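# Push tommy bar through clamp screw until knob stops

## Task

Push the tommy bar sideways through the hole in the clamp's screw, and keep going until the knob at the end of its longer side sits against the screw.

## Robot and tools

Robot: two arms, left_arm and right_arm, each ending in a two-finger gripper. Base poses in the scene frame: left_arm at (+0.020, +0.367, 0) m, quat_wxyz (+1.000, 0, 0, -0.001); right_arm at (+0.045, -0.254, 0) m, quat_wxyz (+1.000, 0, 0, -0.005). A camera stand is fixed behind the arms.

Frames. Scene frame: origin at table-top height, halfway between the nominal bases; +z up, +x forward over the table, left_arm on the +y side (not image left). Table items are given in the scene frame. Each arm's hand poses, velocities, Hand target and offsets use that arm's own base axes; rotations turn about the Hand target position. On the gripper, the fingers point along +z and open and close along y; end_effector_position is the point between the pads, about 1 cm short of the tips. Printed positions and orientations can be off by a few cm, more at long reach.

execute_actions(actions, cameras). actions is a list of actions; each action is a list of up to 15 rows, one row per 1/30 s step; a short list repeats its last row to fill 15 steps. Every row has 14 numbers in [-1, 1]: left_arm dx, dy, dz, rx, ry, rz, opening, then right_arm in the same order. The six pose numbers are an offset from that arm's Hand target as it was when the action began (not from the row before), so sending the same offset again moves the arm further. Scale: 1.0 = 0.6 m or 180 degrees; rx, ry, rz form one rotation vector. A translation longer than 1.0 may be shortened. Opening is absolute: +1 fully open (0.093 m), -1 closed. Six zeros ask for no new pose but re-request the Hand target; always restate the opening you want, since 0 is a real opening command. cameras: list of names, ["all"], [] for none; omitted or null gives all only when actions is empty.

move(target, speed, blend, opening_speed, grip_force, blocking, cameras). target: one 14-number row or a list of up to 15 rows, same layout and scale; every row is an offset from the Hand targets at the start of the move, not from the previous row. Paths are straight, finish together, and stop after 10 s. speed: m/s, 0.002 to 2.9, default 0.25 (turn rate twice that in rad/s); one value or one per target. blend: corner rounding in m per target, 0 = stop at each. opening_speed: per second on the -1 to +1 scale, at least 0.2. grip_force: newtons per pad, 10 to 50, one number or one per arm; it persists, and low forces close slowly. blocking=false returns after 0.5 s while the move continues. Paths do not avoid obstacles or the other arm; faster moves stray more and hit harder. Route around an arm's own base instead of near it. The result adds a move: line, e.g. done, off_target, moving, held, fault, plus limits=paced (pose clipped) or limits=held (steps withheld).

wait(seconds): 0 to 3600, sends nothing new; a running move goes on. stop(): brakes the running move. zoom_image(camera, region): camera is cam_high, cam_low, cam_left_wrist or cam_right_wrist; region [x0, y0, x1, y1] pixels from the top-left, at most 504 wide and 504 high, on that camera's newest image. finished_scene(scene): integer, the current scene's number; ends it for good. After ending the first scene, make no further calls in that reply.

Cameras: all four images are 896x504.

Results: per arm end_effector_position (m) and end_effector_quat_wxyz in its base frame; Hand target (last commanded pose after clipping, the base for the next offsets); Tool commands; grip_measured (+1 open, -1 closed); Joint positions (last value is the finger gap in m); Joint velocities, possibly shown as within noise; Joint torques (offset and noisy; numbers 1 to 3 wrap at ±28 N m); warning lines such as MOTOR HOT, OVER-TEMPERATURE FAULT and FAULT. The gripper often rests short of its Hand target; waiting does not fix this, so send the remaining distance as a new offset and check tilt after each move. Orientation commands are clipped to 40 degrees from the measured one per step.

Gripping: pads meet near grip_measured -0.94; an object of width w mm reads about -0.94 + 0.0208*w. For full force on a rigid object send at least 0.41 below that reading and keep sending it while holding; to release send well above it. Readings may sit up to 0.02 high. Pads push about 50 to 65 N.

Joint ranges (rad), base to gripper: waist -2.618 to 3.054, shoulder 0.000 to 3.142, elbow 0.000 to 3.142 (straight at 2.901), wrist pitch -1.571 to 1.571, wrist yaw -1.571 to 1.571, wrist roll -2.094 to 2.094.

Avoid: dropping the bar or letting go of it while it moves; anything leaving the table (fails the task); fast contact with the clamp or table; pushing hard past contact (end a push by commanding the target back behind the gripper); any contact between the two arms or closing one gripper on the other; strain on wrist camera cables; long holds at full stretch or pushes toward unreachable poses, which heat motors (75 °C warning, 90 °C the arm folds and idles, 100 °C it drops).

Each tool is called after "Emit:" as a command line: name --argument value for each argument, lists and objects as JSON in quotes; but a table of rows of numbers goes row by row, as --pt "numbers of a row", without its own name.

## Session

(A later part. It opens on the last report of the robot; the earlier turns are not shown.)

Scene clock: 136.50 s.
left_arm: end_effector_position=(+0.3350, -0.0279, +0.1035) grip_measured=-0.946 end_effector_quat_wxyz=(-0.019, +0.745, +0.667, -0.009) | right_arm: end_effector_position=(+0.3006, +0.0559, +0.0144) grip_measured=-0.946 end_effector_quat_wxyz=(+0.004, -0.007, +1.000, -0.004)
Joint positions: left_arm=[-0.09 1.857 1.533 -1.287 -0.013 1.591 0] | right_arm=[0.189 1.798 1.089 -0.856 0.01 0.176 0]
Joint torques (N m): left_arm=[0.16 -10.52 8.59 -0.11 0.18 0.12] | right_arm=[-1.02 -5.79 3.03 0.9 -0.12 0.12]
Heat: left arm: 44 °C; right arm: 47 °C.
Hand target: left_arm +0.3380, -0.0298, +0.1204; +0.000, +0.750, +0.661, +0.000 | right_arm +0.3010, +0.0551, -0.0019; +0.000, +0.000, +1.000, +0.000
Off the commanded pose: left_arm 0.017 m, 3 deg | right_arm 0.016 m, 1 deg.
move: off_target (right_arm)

Emit:
move --pt "0 0 -0.150 0 0 0 -0.95 0 0 0.06 0 0 0 -0.95" --pt "0 0 -0.184 0 0 0 -0.95 0 0 0.12 0 0 0 -0.95" --speed 0.1

Emit:
move --target '[0, 0, -0.0083, 0, 0, 0, -0.95, 0, 0, 0, 0, 0, 0, -0.95]' --speed 0.03

Emit:
move --target '[0, 0, -0.0083, 0, 0, 0, -0.95, 0, 0, 0, 0, 0, 0, -0.95]' --speed 0.03 --cameras '["cam_low", "cam_left_wrist"]'

Emit:
move --target '[0, 0, -0.0083, 0, 0, 0, -0.95, 0, 0, 0, 0, 0, 0, -0.95]' --speed 0.03

Scene clock: 140.93 s.
left_arm: end_effector_position=(+0.3344, -0.0278, +0.0116) grip_measured=-0.946 end_effector_quat_wxyz=(-0.010, +0.745, +0.667, +0.000) | right_arm: end_effector_position=(+0.2914, +0.0541, +0.0545) grip_measured=-0.946 end_effector_quat_wxyz=(-0.026, -0.007, +1.000, -0.010)
Joint positions: left_arm=[-0.09 1.922 1.242 -0.906 -0.013 1.591 0] | right_arm=[0.189 1.758 1.21 -1.077 0.01 0.176 0]
Joint torques (N m): left_arm=[0.06 -7.94 5.46 0.37 0.18 0.12] | right_arm=[-1.05 -12.08 8.16 0.17 -0.13 0.12]
Heat: left arm: 44 °C; right arm: 46 °C.
Hand target: left_arm +0.3379, -0.0297, +0.0099; +0.000, +0.750, +0.661, +0.000 | right_arm +0.3009, +0.0551, +0.0700; +0.000, +0.000, +1.000, +0.000
Off the commanded pose: left_arm 0.004 m, 1 deg | right_arm 0.018 m, 3 deg.
move: off_target (right_arm)

Scene clock: 141.47 s.
left_arm: end_effector_position=(+0.3344, -0.0278, +0.0076) grip_measured=-0.946 end_effector_quat_wxyz=(-0.010, +0.745, +0.667, +0.000) | right_arm: end_effector_position=(+0.2912, +0.0541, +0.0546) grip_measured=-0.946 end_effector_quat_wxyz=(-0.026, -0.007, +1.000, -0.010)
Joint positions: left_arm=[-0.09 1.928 1.233 -0.89 -0.013 1.591 0] | right_arm=[0.189 1.758 1.21 -1.078 0.01 0.176 0]
Joint torques (N m): left_arm=[0.25 -7.72 5.26 0.46 0.24 0.11] | right_arm=[-1.05 -12.05 8.24 0.15 -0.11 0.11]
Heat: left arm: 44 °C; right arm: 46 °C.
Hand target: left_arm +0.3380, -0.0297, +0.0050; +0.000, +0.750, +0.661, +0.001 | right_arm +0.3010, +0.0551, +0.0700; +0.000, +0.000, +1.000, +0.000
Off the commanded pose: left_arm 0.005 m, 1 deg | right_arm 0.018 m, 3 deg.
move: done

Scene clock: 141.97 s.
left_arm: end_effector_position=(+0.3345, -0.0278, +0.0071) grip_measured=-0.946 end_effector_quat_wxyz=(-0.009, +0.745, +0.667, +0.001) | right_arm: end_effector_position=(+0.2912, +0.0541, +0.0546) grip_measured=-0.946 end_effector_quat_wxyz=(-0.026, -0.007, +1.000, -0.010)
Joint positions: left_arm=[-0.09 1.928 1.231 -0.887 -0.013 1.591 0] | right_arm=[0.189 1.758 1.21 -1.078 0.01 0.176 0]
Joint torques (N m): left_arm=[0.21 -7.16 4.27 0.61 0.2 0.17] | right_arm=[-1.02 -12.04 8.25 0.15 -0.12 0.12]
Heat: left arm: 44 °C; right arm: 46 °C.
Hand target: left_arm +0.3381, -0.0298, +0.0001; +0.000, +0.750, +0.661, +0.001 | right_arm +0.3010, +0.0551, +0.0700; +0.000, +0.000, +1.000, +0.000
Off the commanded pose: left_arm 0.008 m, 1 deg | right_arm 0.018 m, 3 deg.
move: done

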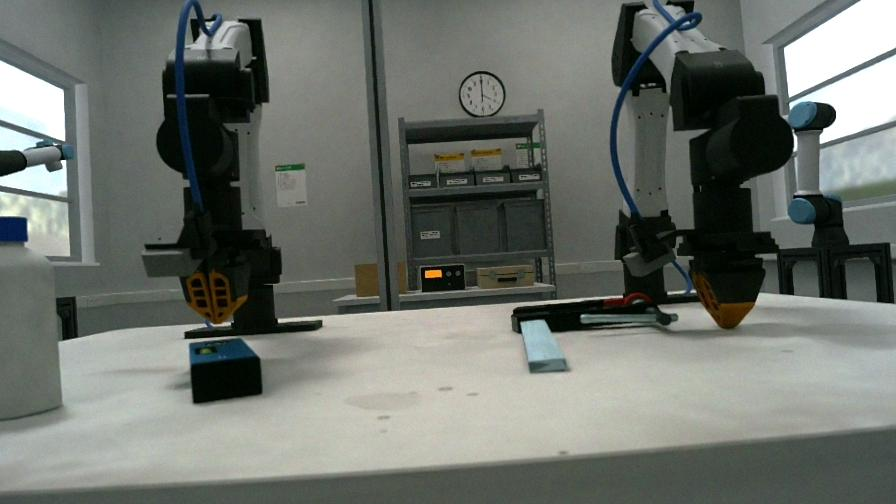

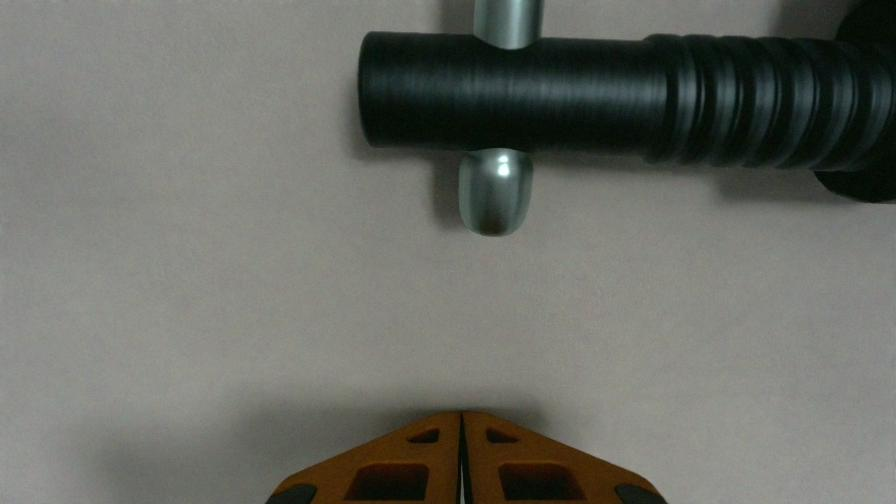

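Scene clock: 142.47 s.
left_arm: end_effector_position=(+0.3346, -0.0278, +0.0068) grip_measured=-0.946 end_effector_quat_wxyz=(-0.009, +0.745, +0.667, +0.001) | right_arm: end_effector_position=(+0.2912, +0.0541, +0.0546) grip_measured=-0.946 end_effector_quat_wxyz=(-0.026, -0.007, +1.000, -0.010)
Joint positions: left_arm=[-0.09 1.928 1.23 -0.884 -0.013 1.591 0] | right_arm=[0.189 1.758 1.21 -1.078 0.01 0.176 0]
Joint torques (N m): left_arm=[0.18 -6.57 3.78 0.77 0.17 0.14] | right_arm=[-1.03 -12.05 8.24 0.15 -0.12 0.12]
Heat: left arm: 44 °C; right arm: 46 °C.
Hand target: left_arm +0.3380, -0.0298, -0.0049; +0.000, +0.750, +0.661, +0.001 | right_arm +0.3010, +0.0551, +0.0700; +0.000, +0.000, +1.000, +0.000
Off the commanded pose: left_arm 0.012 m, 1 deg | right_arm 0.018 m, 3 deg.
move: off_target (left_arm)

Emit:
move --pt "0 0 0.05 0 0 0 -0.95 -0.04 0 0.1 0 -0.1444 0 -0.95" --pt "0.02 0.14 0.2 0 0 0 -0.95 -0.04 0 0.12 0 -0.1444 0 -0.95" --speed 0.15 --cameras '["all"]'

Emit:
zoom_image --camera "cam_high" --region '[420, 150, 540, 310]'

Scene clock: 155.83 s.
left_arm: end_effector_position=(+0.3469, +0.0553, +0.1037) grip_measured=-0.946 end_effector_quat_wxyz=(-0.011, +0.744, +0.668, -0.006) | right_arm: end_effector_position=(+0.2701, +0.0525, +0.1252) grip_measured=-0.946 end_effector_quat_wxyz=(+0.199, -0.005, +0.980, -0.003)
Joint positions: left_arm=[0.152 1.898 1.588 -1.282 -0.012 1.831 0] | right_arm=[0.255 1.229 0.936 -0.89 0.103 0.226 0]
Joint torques (N m): left_arm=[0.23 -9.39 8.88 -0.13 0.2 0.19] | right_arm=[0.68 -6.54 9.62 1.15 0.18 0.21]
Heat: left arm: 44 °C; right arm: 46 °C.
Hand target: left_arm +0.3499, +0.0543, +0.1149; +0.000, +0.750, +0.661, +0.000 | right_arm +0.2770, +0.0550, +0.1420; +0.225, +0.000, +0.974, +0.000
Off the commanded pose: left_arm 0.012 m, 2 deg | right_arm 0.018 m, 3 deg.
move: off_target (left_arm, right_arm)

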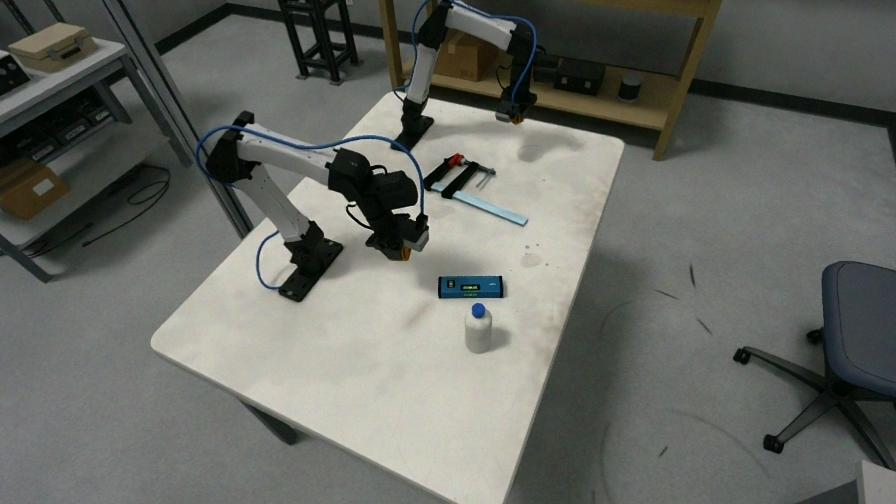

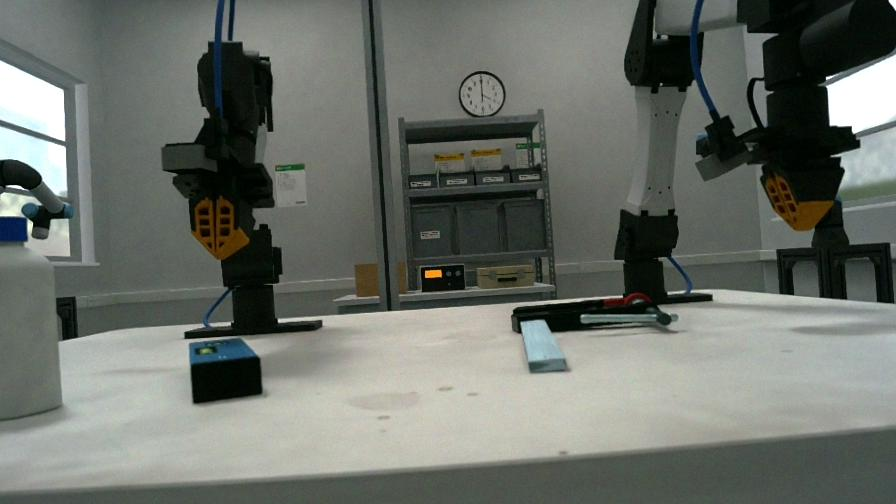

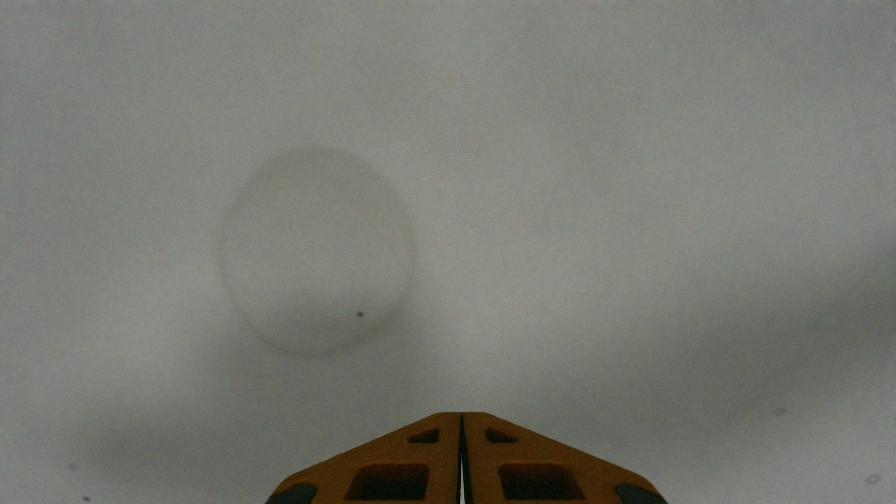

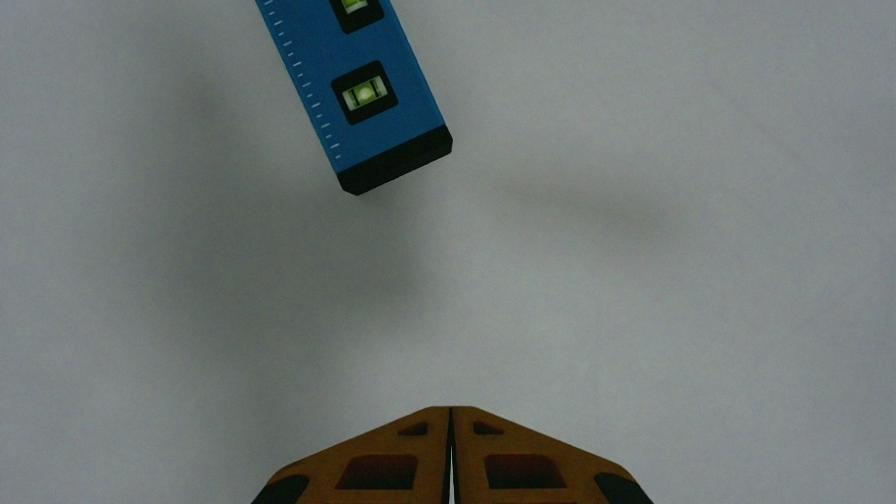

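Scaled by 3.150 from the camera's image (finer frame: 1280x720).

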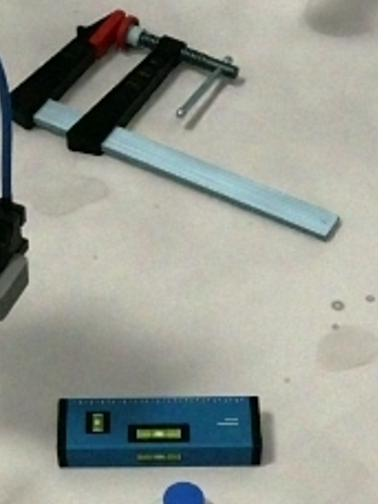

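Emit:
move --target '[-0.0322, -0.2212, -0.0915, 0, 0, 0, -0.42, 0, 0, 0, 0, 0, 0, -0.95]' --speed 0.12 --cameras '["cam_left_wrist", "cam_low"]'

Scene clock: 170.33 s.
left_arm: end_effector_position=(+0.3266, -0.0760, +0.0556) grip_measured=-0.423 end_effector_quat_wxyz=(-0.016, +0.754, +0.657, -0.007) | right_arm: end_effector_position=(+0.2701, +0.0525, +0.1252) grip_measured=-0.946 end_effector_quat_wxyz=(+0.199, -0.005, +0.980, -0.003)
Joint positions: left_arm=[-0.232 1.88 1.371 -1.096 -0.007 1.475 0.025] | right_arm=[0.255 1.229 0.936 -0.89 0.103 0.226 0]
Joint torques (N m): left_arm=[-0.25 -9.7 5.64 0.32 0.18 -0.16] | right_arm=[0.65 -6.52 9.61 1.15 0.18 0.21]
Heat: left arm: 46 °C; right arm: 50 °C.
Hand target: left_arm +0.3307, -0.0784, +0.0601; +0.000, +0.750, +0.661, +0.000 | right_arm +0.2770, +0.0550, +0.1420; +0.225, +0.000, +0.974, +0.000
Off the commanded pose: left_arm 0.006 m, 2 deg | right_arm 0.018 m, 3 deg.
move: done
Images, in order (width x height): cam_low 896x504, cam_left_wrist 896x504.

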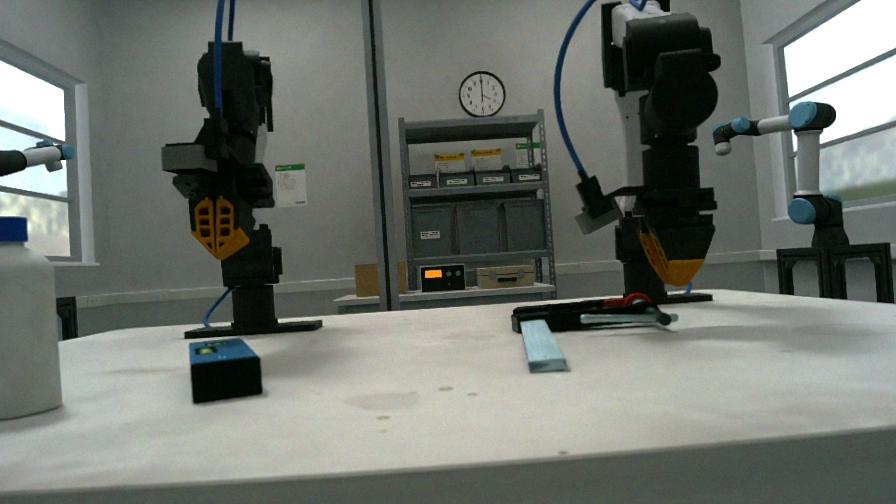

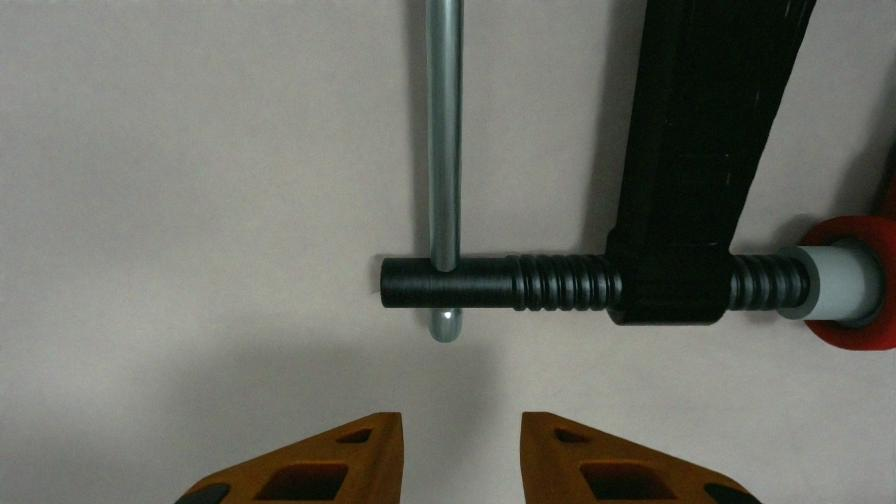

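Emit:
move --target '[0.005, 0.0157, -0.0635, 0, 0, 0, -0.42, 0, 0, 0, 0, 0, 0, -0.95]' --speed 0.08 --cameras '["cam_left_wrist", "cam_low"]'

Scene clock: 173.40 s.
left_arm: end_effector_position=(+0.3294, -0.0689, +0.0232) grip_measured=-0.423 end_effector_quat_wxyz=(-0.009, +0.746, +0.666, -0.002) | right_arm: end_effector_position=(+0.2701, +0.0525, +0.1252) grip_measured=-0.946 end_effector_quat_wxyz=(+0.199, -0.005, +0.980, -0.003)
Joint positions: left_arm=[-0.209 1.91 1.275 -0.953 -0.007 1.475 0.025] | right_arm=[0.255 1.229 0.936 -0.89 0.103 0.226 0]
Joint torques (N m): left_arm=[0.36 -7.99 5.39 0.37 0.14 0.13] | right_arm=[0.69 -6.54 9.62 1.15 0.18 0.2]
Heat: left arm: 46 °C; right arm: 51 °C.
Hand target: left_arm +0.3337, -0.0690, +0.0220; +0.000, +0.750, +0.661, +0.000 | right_arm +0.2770, +0.0550, +0.1420; +0.225, +0.000, +0.974, +0.000
Off the commanded pose: left_arm 0.004 m, 1 deg | right_arm 0.018 m, 3 deg.
move: done
Images, in order (width x height): cam_low 896x504, cam_left_wrist 896x504.

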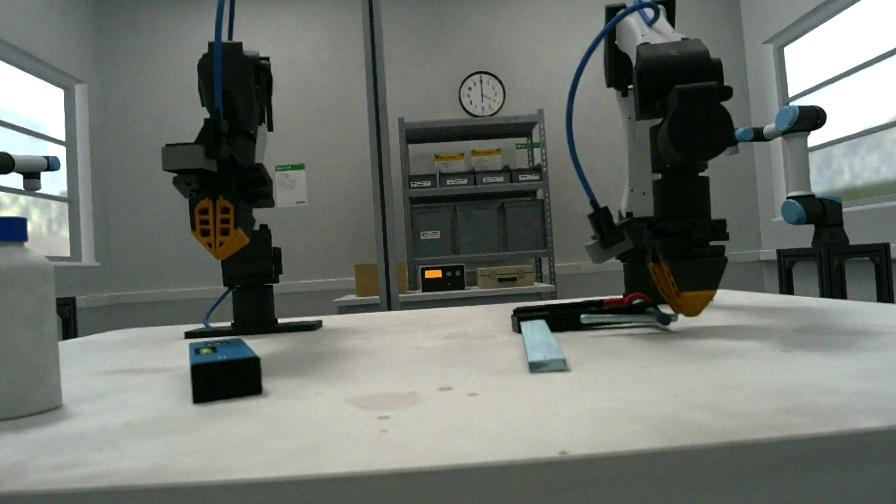

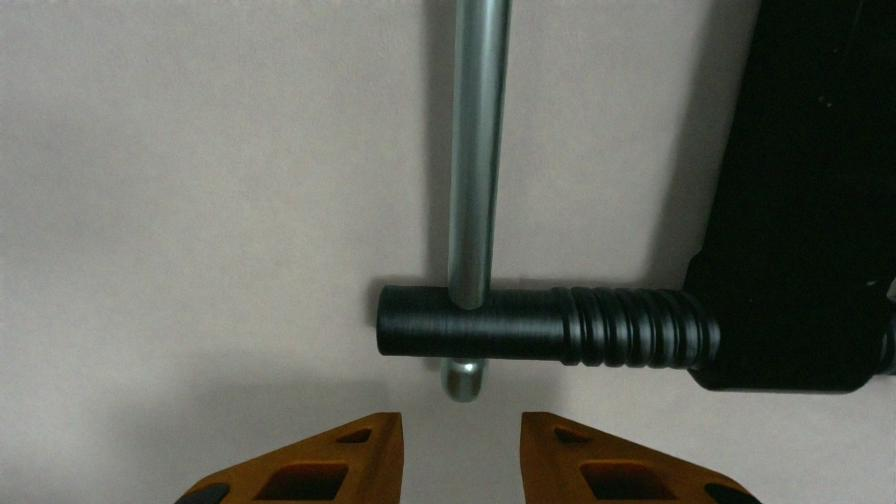

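Emit:
move --target '[0, -0.0142, -0.02, 0, 0, 0, -0.42, 0, 0, 0, 0, 0, 0, -0.95]' --speed 0.05 --cameras '["cam_left_wrist", "cam_low"]'

Scene clock: 175.43 s.
left_arm: end_effector_position=(+0.3305, -0.0740, +0.0117) grip_measured=-0.423 end_effector_quat_wxyz=(-0.008, +0.751, +0.660, -0.002) | right_arm: end_effector_position=(+0.2701, +0.0525, +0.1252) grip_measured=-0.946 end_effector_quat_wxyz=(+0.199, -0.005, +0.980, -0.003)
Joint positions: left_arm=[-0.224 1.933 1.259 -0.911 -0.007 1.475 0.025] | right_arm=[0.255 1.229 0.936 -0.89 0.103 0.226 0]
Joint torques (N m): left_arm=[-0.5 -8.24 5.15 0.39 0.14 -0.07] | right_arm=[0.69 -6.54 9.63 1.15 0.18 0.21]
Heat: left arm: 46 °C; right arm: 51 °C.
Hand target: left_arm +0.3337, -0.0775, +0.0100; +0.000, +0.750, +0.661, +0.001 | right_arm +0.2770, +0.0550, +0.1420; +0.225, +0.000, +0.974, +0.000
Off the commanded pose: left_arm 0.005 m, 1 deg | right_arm 0.018 m, 3 deg.
move: done
Images, in order (width x height): cam_low 896x504, cam_left_wrist 896x504.

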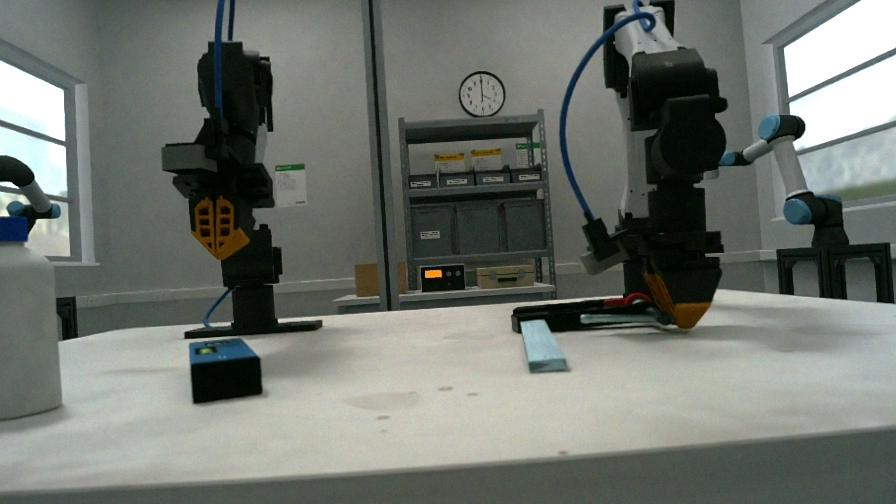

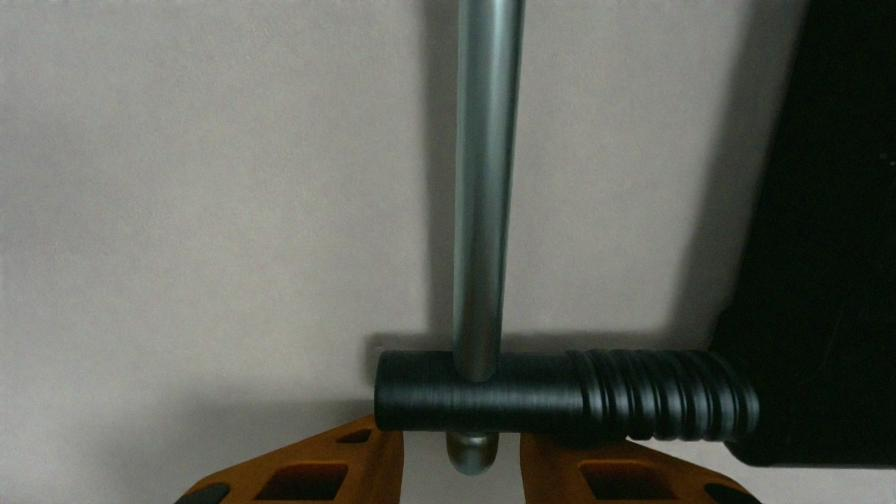

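Emit:
move --target '[0, 0, 0, 0, 0, 0, -1.0, 0, 0, 0, 0, 0, 0, -0.95]' --grip_force '[20, 50]' --cameras '["cam_left_wrist", "cam_low"]'

Scene clock: 178.90 s.
left_arm: end_effector_position=(+0.3294, -0.0737, +0.0117) grip_measured=-0.795 end_effector_quat_wxyz=(-0.010, +0.751, +0.660, -0.003) | right_arm: end_effector_position=(+0.2701, +0.0525, +0.1252) grip_measured=-0.946 end_effector_quat_wxyz=(+0.199, -0.005, +0.980, -0.003)
Joint positions: left_arm=[-0.224 1.933 1.259 -0.916 -0.007 1.475 0.007] | right_arm=[0.255 1.229 0.936 -0.89 0.103 0.226 0]
Joint torques (N m): left_arm=[-0.57 -8.08 5.46 0.46 0.14 -0.14] | right_arm=[0.72 -6.57 9.62 1.15 0.18 0.21]
Heat: left arm: 46 °C; right arm: 52 °C.
Hand target: left_arm +0.3337, -0.0775, +0.0100; +0.000, +0.750, +0.661, +0.001 | right_arm +0.2770, +0.0550, +0.1420; +0.225, +0.000, +0.974, +0.000
Off the commanded pose: left_arm 0.006 m, 1 deg | right_arm 0.018 m, 3 deg.
grip_force (N): 20, 50
move: done
Images, in order (width x height): cam_low 896x504, cam_left_wrist 896x504.

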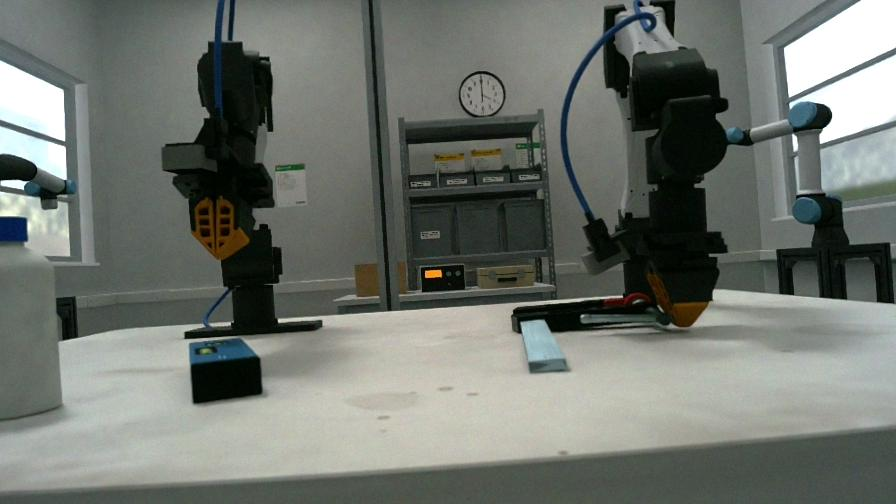

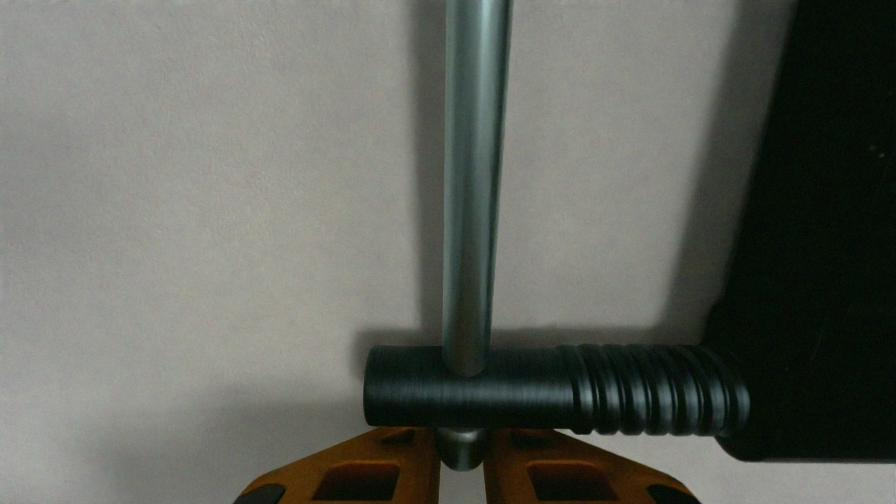

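Emit:
move --target '[0.0118, 0.1008, 0.0025, 0, 0, 0, -1.0, 0, 0, 0, 0, 0, 0, -0.95]' --speed 0.06 --cameras '["cam_left_wrist", "cam_low", "cam_high"]'

Scene clock: 182.37 s.
left_arm: end_effector_position=(+0.3339, -0.0172, +0.0097) grip_measured=-0.805 end_effector_quat_wxyz=(-0.013, +0.746, +0.666, -0.008) | right_arm: end_effector_position=(+0.2701, +0.0525, +0.1252) grip_measured=-0.946 end_effector_quat_wxyz=(+0.199, -0.005, +0.980, -0.003)
Joint positions: left_arm=[-0.055 1.933 1.249 -0.916 -0.006 1.63 0.007] | right_arm=[0.255 1.229 0.936 -0.89 0.103 0.226 0]
Joint torques (N m): left_arm=[0.62 -8.61 5.87 0.35 0.12 0.11] | right_arm=[0.7 -6.54 9.63 1.14 0.18 0.21]
Heat: left arm: 46 °C; right arm: 53 °C.
Hand target: left_arm +0.3409, -0.0170, +0.0115; +0.000, +0.750, +0.661, +0.001 | right_arm +0.2770, +0.0550, +0.1420; +0.225, +0.000, +0.974, +0.000
Off the commanded pose: left_arm 0.007 m, 2 deg | right_arm 0.018 m, 3 deg.
grip_force (N): 20, 50
move: done
Images, in order (width x height): cam_high 896x504, cam_low 896x504, cam_left_wrist 896x504.

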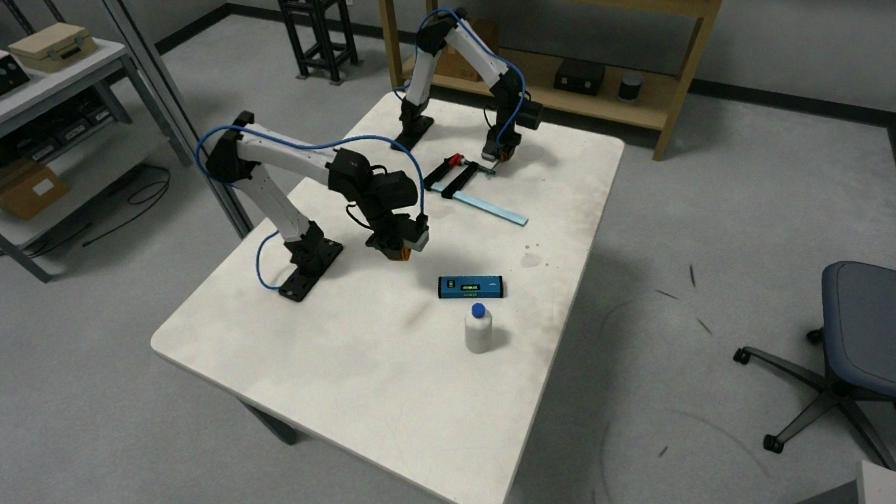

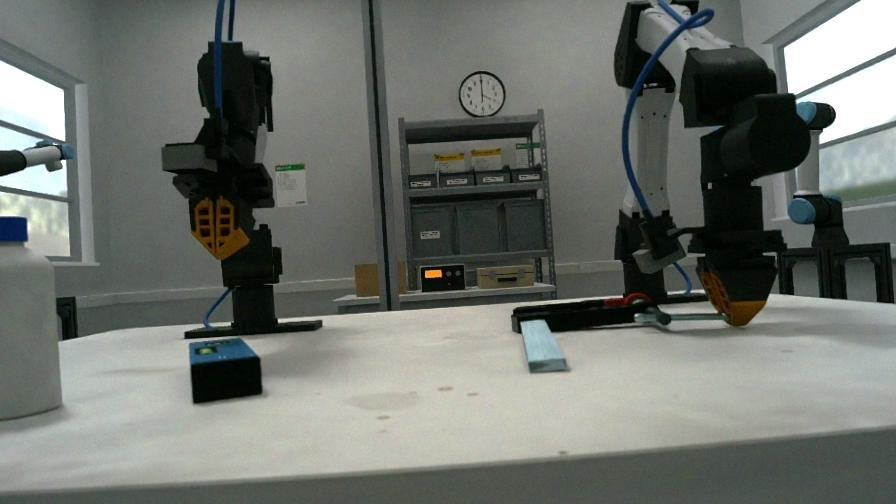

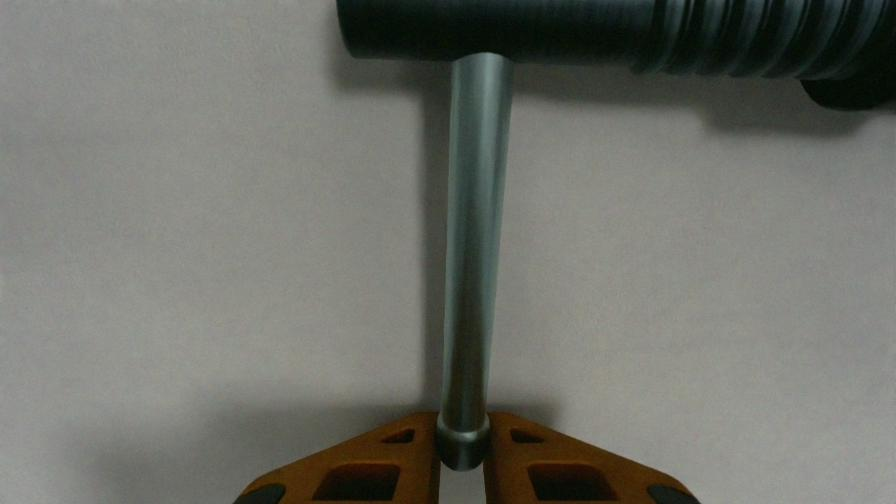

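Emit:
move --target '[0.0025, 0.0225, 0.002, 0, 0, 0, -1.0, 0, 0, 0, 0, 0, 0, -0.95]' --speed 0.04 --cameras '["cam_left_wrist", "cam_low", "cam_high"]'

Scene clock: 183.80 s.
left_arm: end_effector_position=(+0.3345, -0.0057, +0.0097) grip_measured=-0.805 end_effector_quat_wxyz=(-0.010, +0.747, +0.665, -0.010) | right_arm: end_effector_position=(+0.2701, +0.0525, +0.1252) grip_measured=-0.946 end_effector_quat_wxyz=(+0.199, -0.005, +0.980, -0.003)
Joint positions: left_arm=[-0.018 1.933 1.249 -0.915 -0.002 1.668 0.007] | right_arm=[0.255 1.229 0.936 -0.89 0.103 0.226 0]
Joint torques (N m): left_arm=[0.69 -8.38 6.78 0.32 0.11 0.14] | right_arm=[0.66 -6.54 9.62 1.14 0.19 0.21]
Heat: left arm: 46 °C; right arm: 53 °C.
Hand target: left_arm +0.3423, -0.0035, +0.0127; +0.000, +0.750, +0.661, +0.001 | right_arm +0.2770, +0.0550, +0.1420; +0.225, +0.000, +0.974, +0.000
Off the commanded pose: left_arm 0.009 m, 2 deg | right_arm 0.018 m, 3 deg.
grip_force (N): 20, 50
move: done
Images, in order (width x height): cam_high 896x504, cam_low 896x504, cam_left_wrist 896x504.

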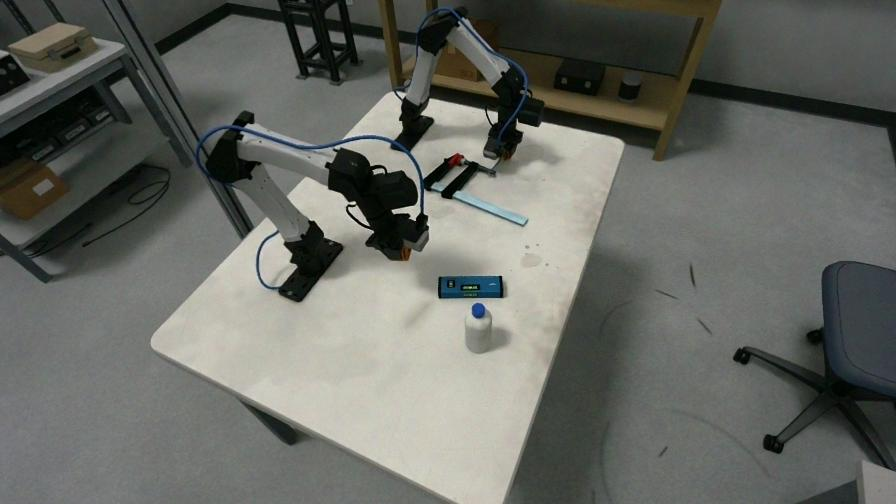

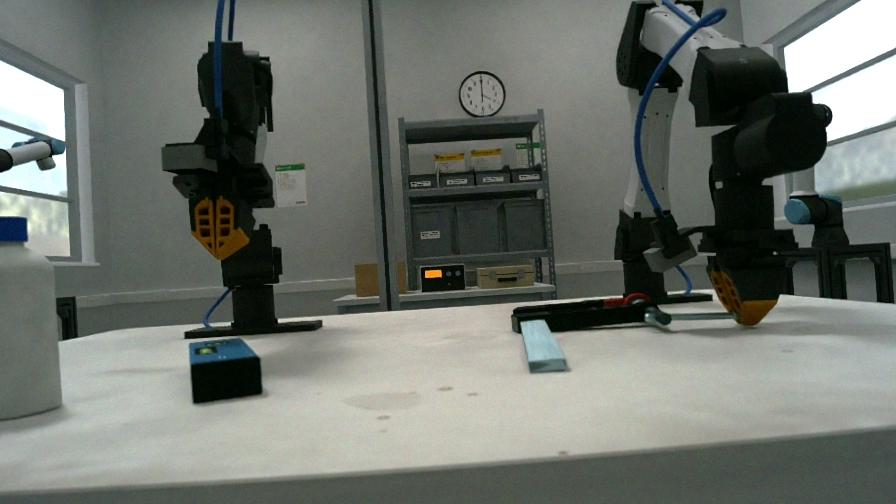

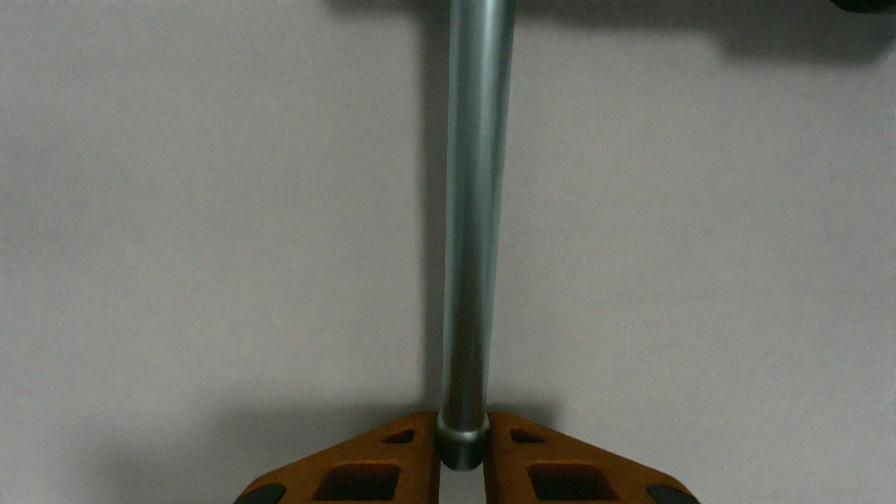

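Emit:
zoom_image --camera "cam_low" --region '[600, 260, 780, 350]'

Emit:
zoom_image --camera "cam_high" --region '[410, 130, 540, 230]'

Scaled by 2.800 from the camera's image (finer frame: 1280x720).

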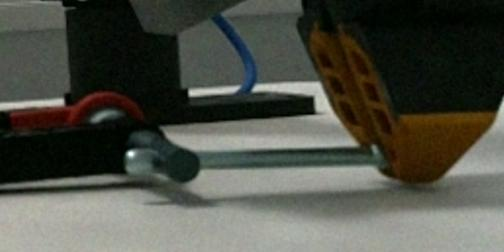

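Scaled by 3.877 from the camera's image (finer frame: 1280x720).

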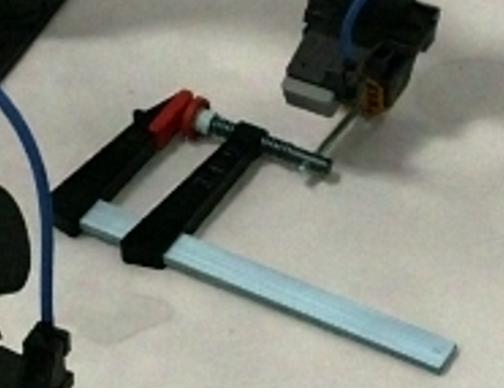

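Emit:
move --pt "0 0 0 0 0 0 -0.42 0 0 0 0 0 0 -0.95" --pt "0.0063 0.05 0.02 0 0 0 -0.95 0 0 0 0 0 0 -0.95" --pt "0.0063 0.05 -0.002 0 0 0 -0.95 0 0 0 0 0 0 -0.95" --pt "-0.0142 -0.0908 -0.002 0 0 0 -0.95 0 0 0 0 0 0 -0.95" --pt "-0.0177 -0.1178 -0.002 0 0 0 -0.95 0 0 0 0 0 0 -0.95" --speed '[0.08, 0.08, 0.08, 0.08, 0.03]' --grip_force '[50, 50]' --cameras '["cam_left_wrist", "cam_low", "cam_high"]'

Scene clock: 194.60 s.
left_arm: end_effector_position=(+0.3299, -0.0610, +0.0073) grip_measured=-0.946 end_effector_quat_wxyz=(-0.026, +0.749, +0.662, +0.007) | right_arm: end_effector_position=(+0.2701, +0.0525, +0.1252) grip_measured=-0.946 end_effector_quat_wxyz=(+0.199, -0.005, +0.980, -0.003)
Joint positions: left_arm=[-0.204 1.945 1.255 -0.914 -0.042 1.489 0] | right_arm=[0.255 1.229 0.936 -0.89 0.103 0.226 0]
Joint torques (N m): left_arm=[-1.77 -10.06 4.77 0.33 0.49 -0.13] | right_arm=[0.66 -6.54 9.61 1.15 0.18 0.21]
Heat: left arm: 46 °C; right arm: 55 °C.
Hand target: left_arm +0.3316, -0.0742, +0.0115; +0.000, +0.750, +0.661, +0.000 | right_arm +0.2770, +0.0550, +0.1420; +0.225, +0.000, +0.974, +0.000
Off the commanded pose: left_arm 0.014 m, 3 deg | right_arm 0.018 m, 3 deg.
move: off_target (left_arm)
Images, in order (width x height): cam_high 896x504, cam_low 896x504, cam_left_wrist 896x504.

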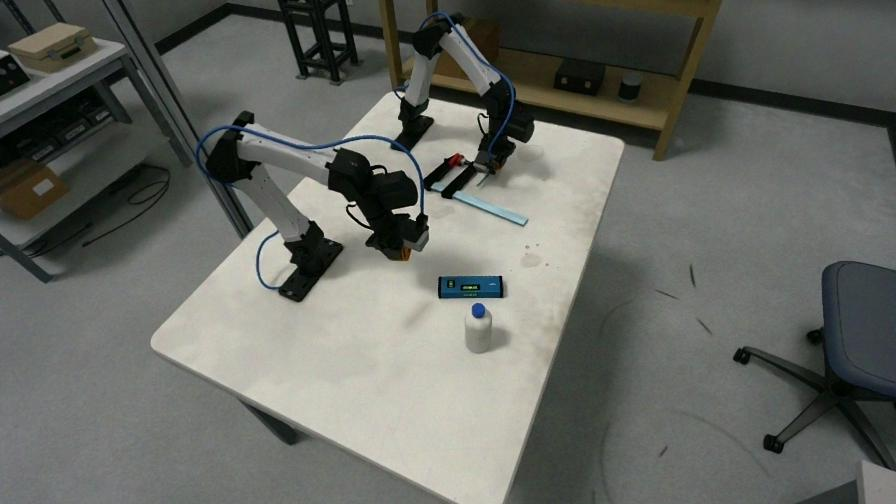

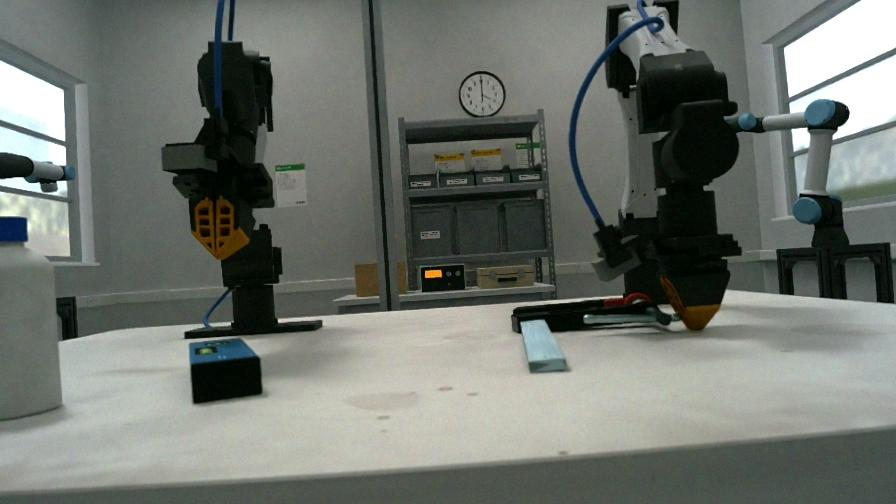

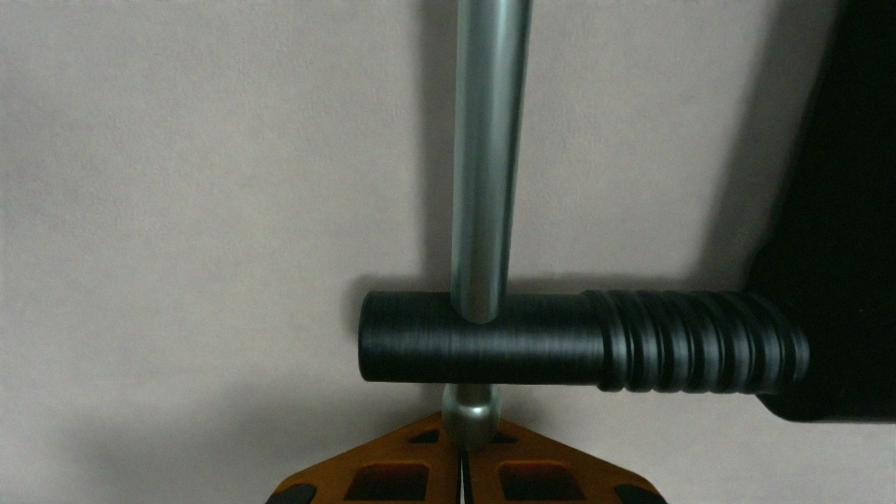

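Emit:
move --pt "-0.0025 0.04 0.005 0 0 0 -0.95 0 0 0 0 0 0 -0.95" --pt "-0.0025 0.04 0.03 0 0 0 -0.95 0 0 0 0 0 0 -0.95" --pt "-0.0025 0.03 0.005 0 0 0 -0.95 0 0 0 0 0 0 -0.95" --pt "-0.0025 0 0.005 0 0 0 -0.95 0 0 0 0 0 0 -0.95" --speed '[0.06, 0.06, 0.06, 0.04]' --cameras '["cam_left_wrist", "cam_low", "cam_high"]'

Scene clock: 199.20 s.
left_arm: end_effector_position=(+0.3237, -0.0662, +0.0130) grip_measured=-0.946 end_effector_quat_wxyz=(-0.015, +0.750, +0.661, -0.002) | right_arm: end_effector_position=(+0.2701, +0.0525, +0.1252) grip_measured=-0.946 end_effector_quat_wxyz=(+0.199, -0.005, +0.980, -0.003)
Joint positions: left_arm=[-0.209 1.912 1.233 -0.918 -0.015 1.487 0] | right_arm=[0.255 1.229 0.936 -0.89 0.103 0.226 0]
Joint torques (N m): left_arm=[-1.26 -7.9 6.8 0.33 0.24 -0.15] | right_arm=[0.66 -6.57 9.61 1.15 0.18 0.21]
Heat: left arm: 46 °C; right arm: 55 °C.
Hand target: left_arm +0.3302, -0.0742, +0.0145; +0.000, +0.750, +0.661, +0.000 | right_arm +0.2770, +0.0550, +0.1420; +0.225, +0.000, +0.974, +0.000
Off the commanded pose: left_arm 0.010 m, 2 deg | right_arm 0.018 m, 3 deg.
move: done
Images, in order (width x height): cam_high 896x504, cam_low 896x504, cam_left_wrist 896x504.

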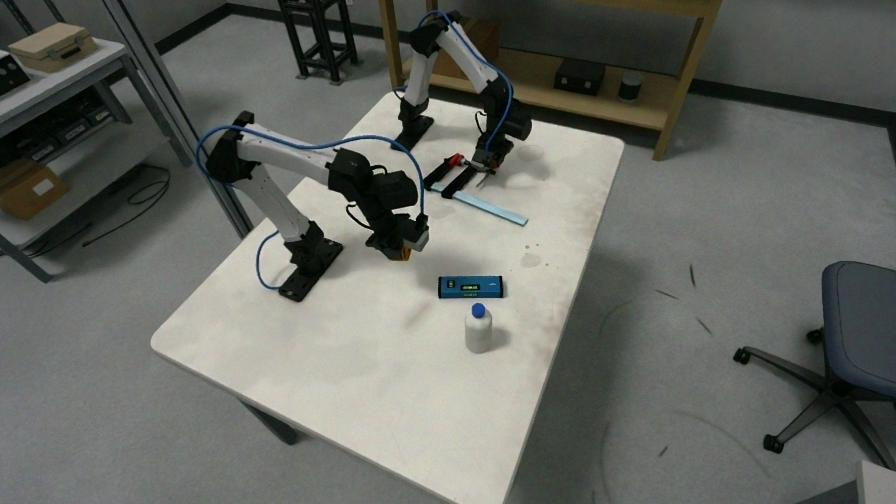

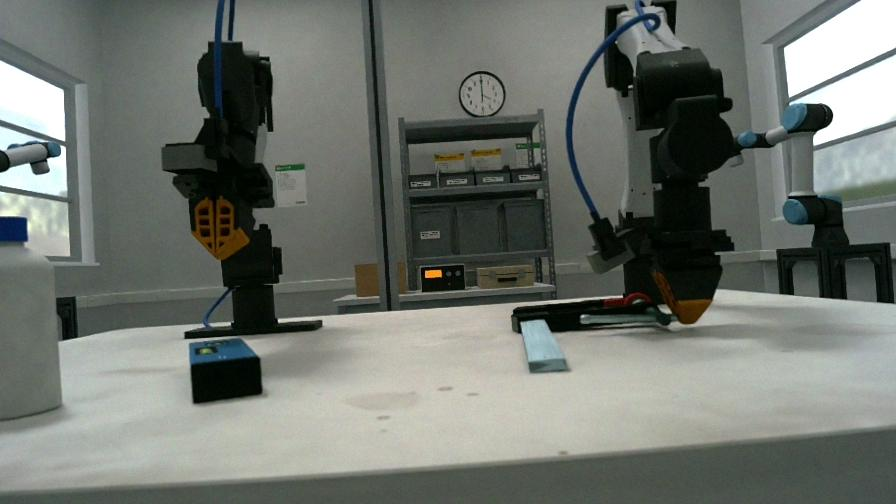

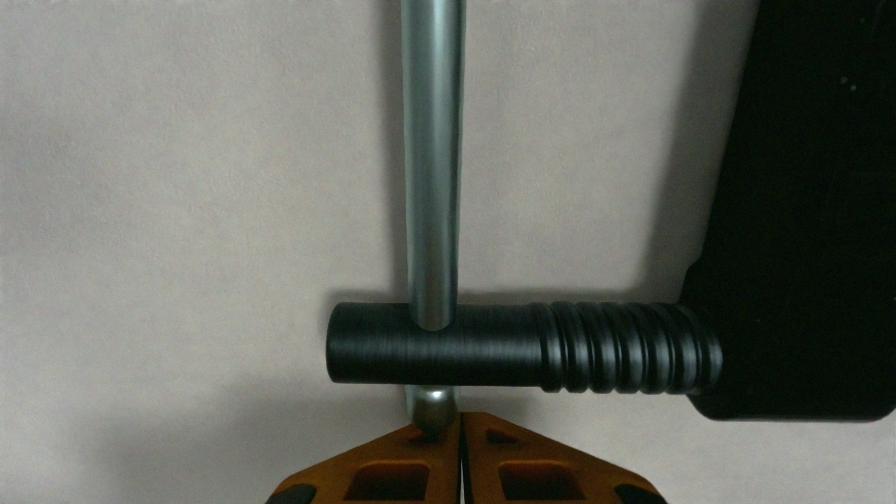

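Emit:
move --pt "0.0115 0.075 0.005 0 0 0 -0.95 0 0 0 0 0 0 -0.95" --pt "0.0115 0.075 0.12 0 0 0 -0.95 0 0 0 0 0 0 -0.95" --speed 0.12 --cameras '["cam_left_wrist", "cam_low"]'

Emit:
zoom_image --camera "cam_left_wrist" --region '[330, 0, 590, 180]'

Scene clock: 202.77 s.
left_arm: end_effector_position=(+0.3329, -0.0268, +0.0708) grip_measured=-0.946 end_effector_quat_wxyz=(-0.017, +0.744, +0.668, -0.008) | right_arm: end_effector_position=(+0.2701, +0.0525, +0.1252) grip_measured=-0.946 end_effector_quat_wxyz=(+0.199, -0.005, +0.980, -0.003)
Joint positions: left_arm=[-0.087 1.863 1.41 -1.154 -0.013 1.592 0] | right_arm=[0.255 1.229 0.936 -0.89 0.103 0.226 0]
Joint torques (N m): left_arm=[0.01 -10.24 8.58 -0.12 0.18 0.09] | right_arm=[0.68 -6.56 9.62 1.15 0.18 0.21]
Heat: left arm: 46 °C; right arm: 56 °C.
Hand target: left_arm +0.3371, -0.0292, +0.0865; +0.000, +0.750, +0.661, +0.000 | right_arm +0.2770, +0.0550, +0.1420; +0.225, +0.000, +0.974, +0.000
Off the commanded pose: left_arm 0.016 m, 2 deg | right_arm 0.018 m, 3 deg.
move: off_target (left_arm)
Images, in order (width x height): cam_low 896x504, cam_left_wrist 896x504.

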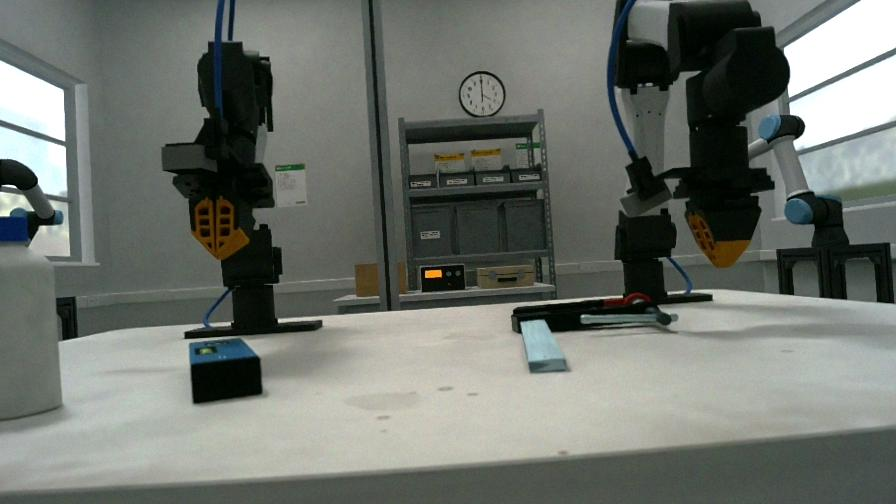

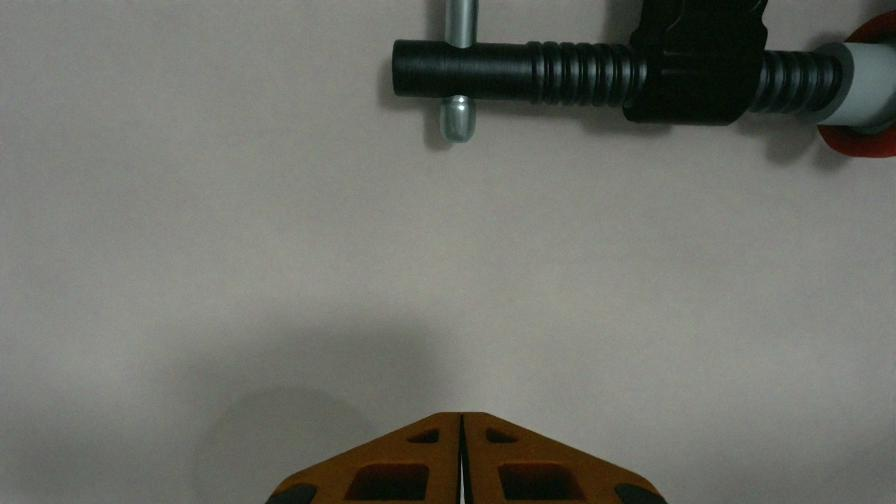

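Scaled by 1.938 from the camera's image (finer frame: 1280x720).

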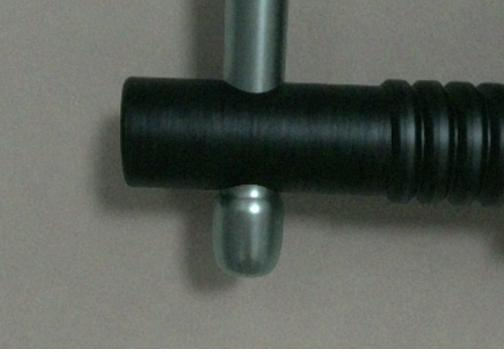

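Emit:
finished_scene --scene 1

The scene is finished: the task was done.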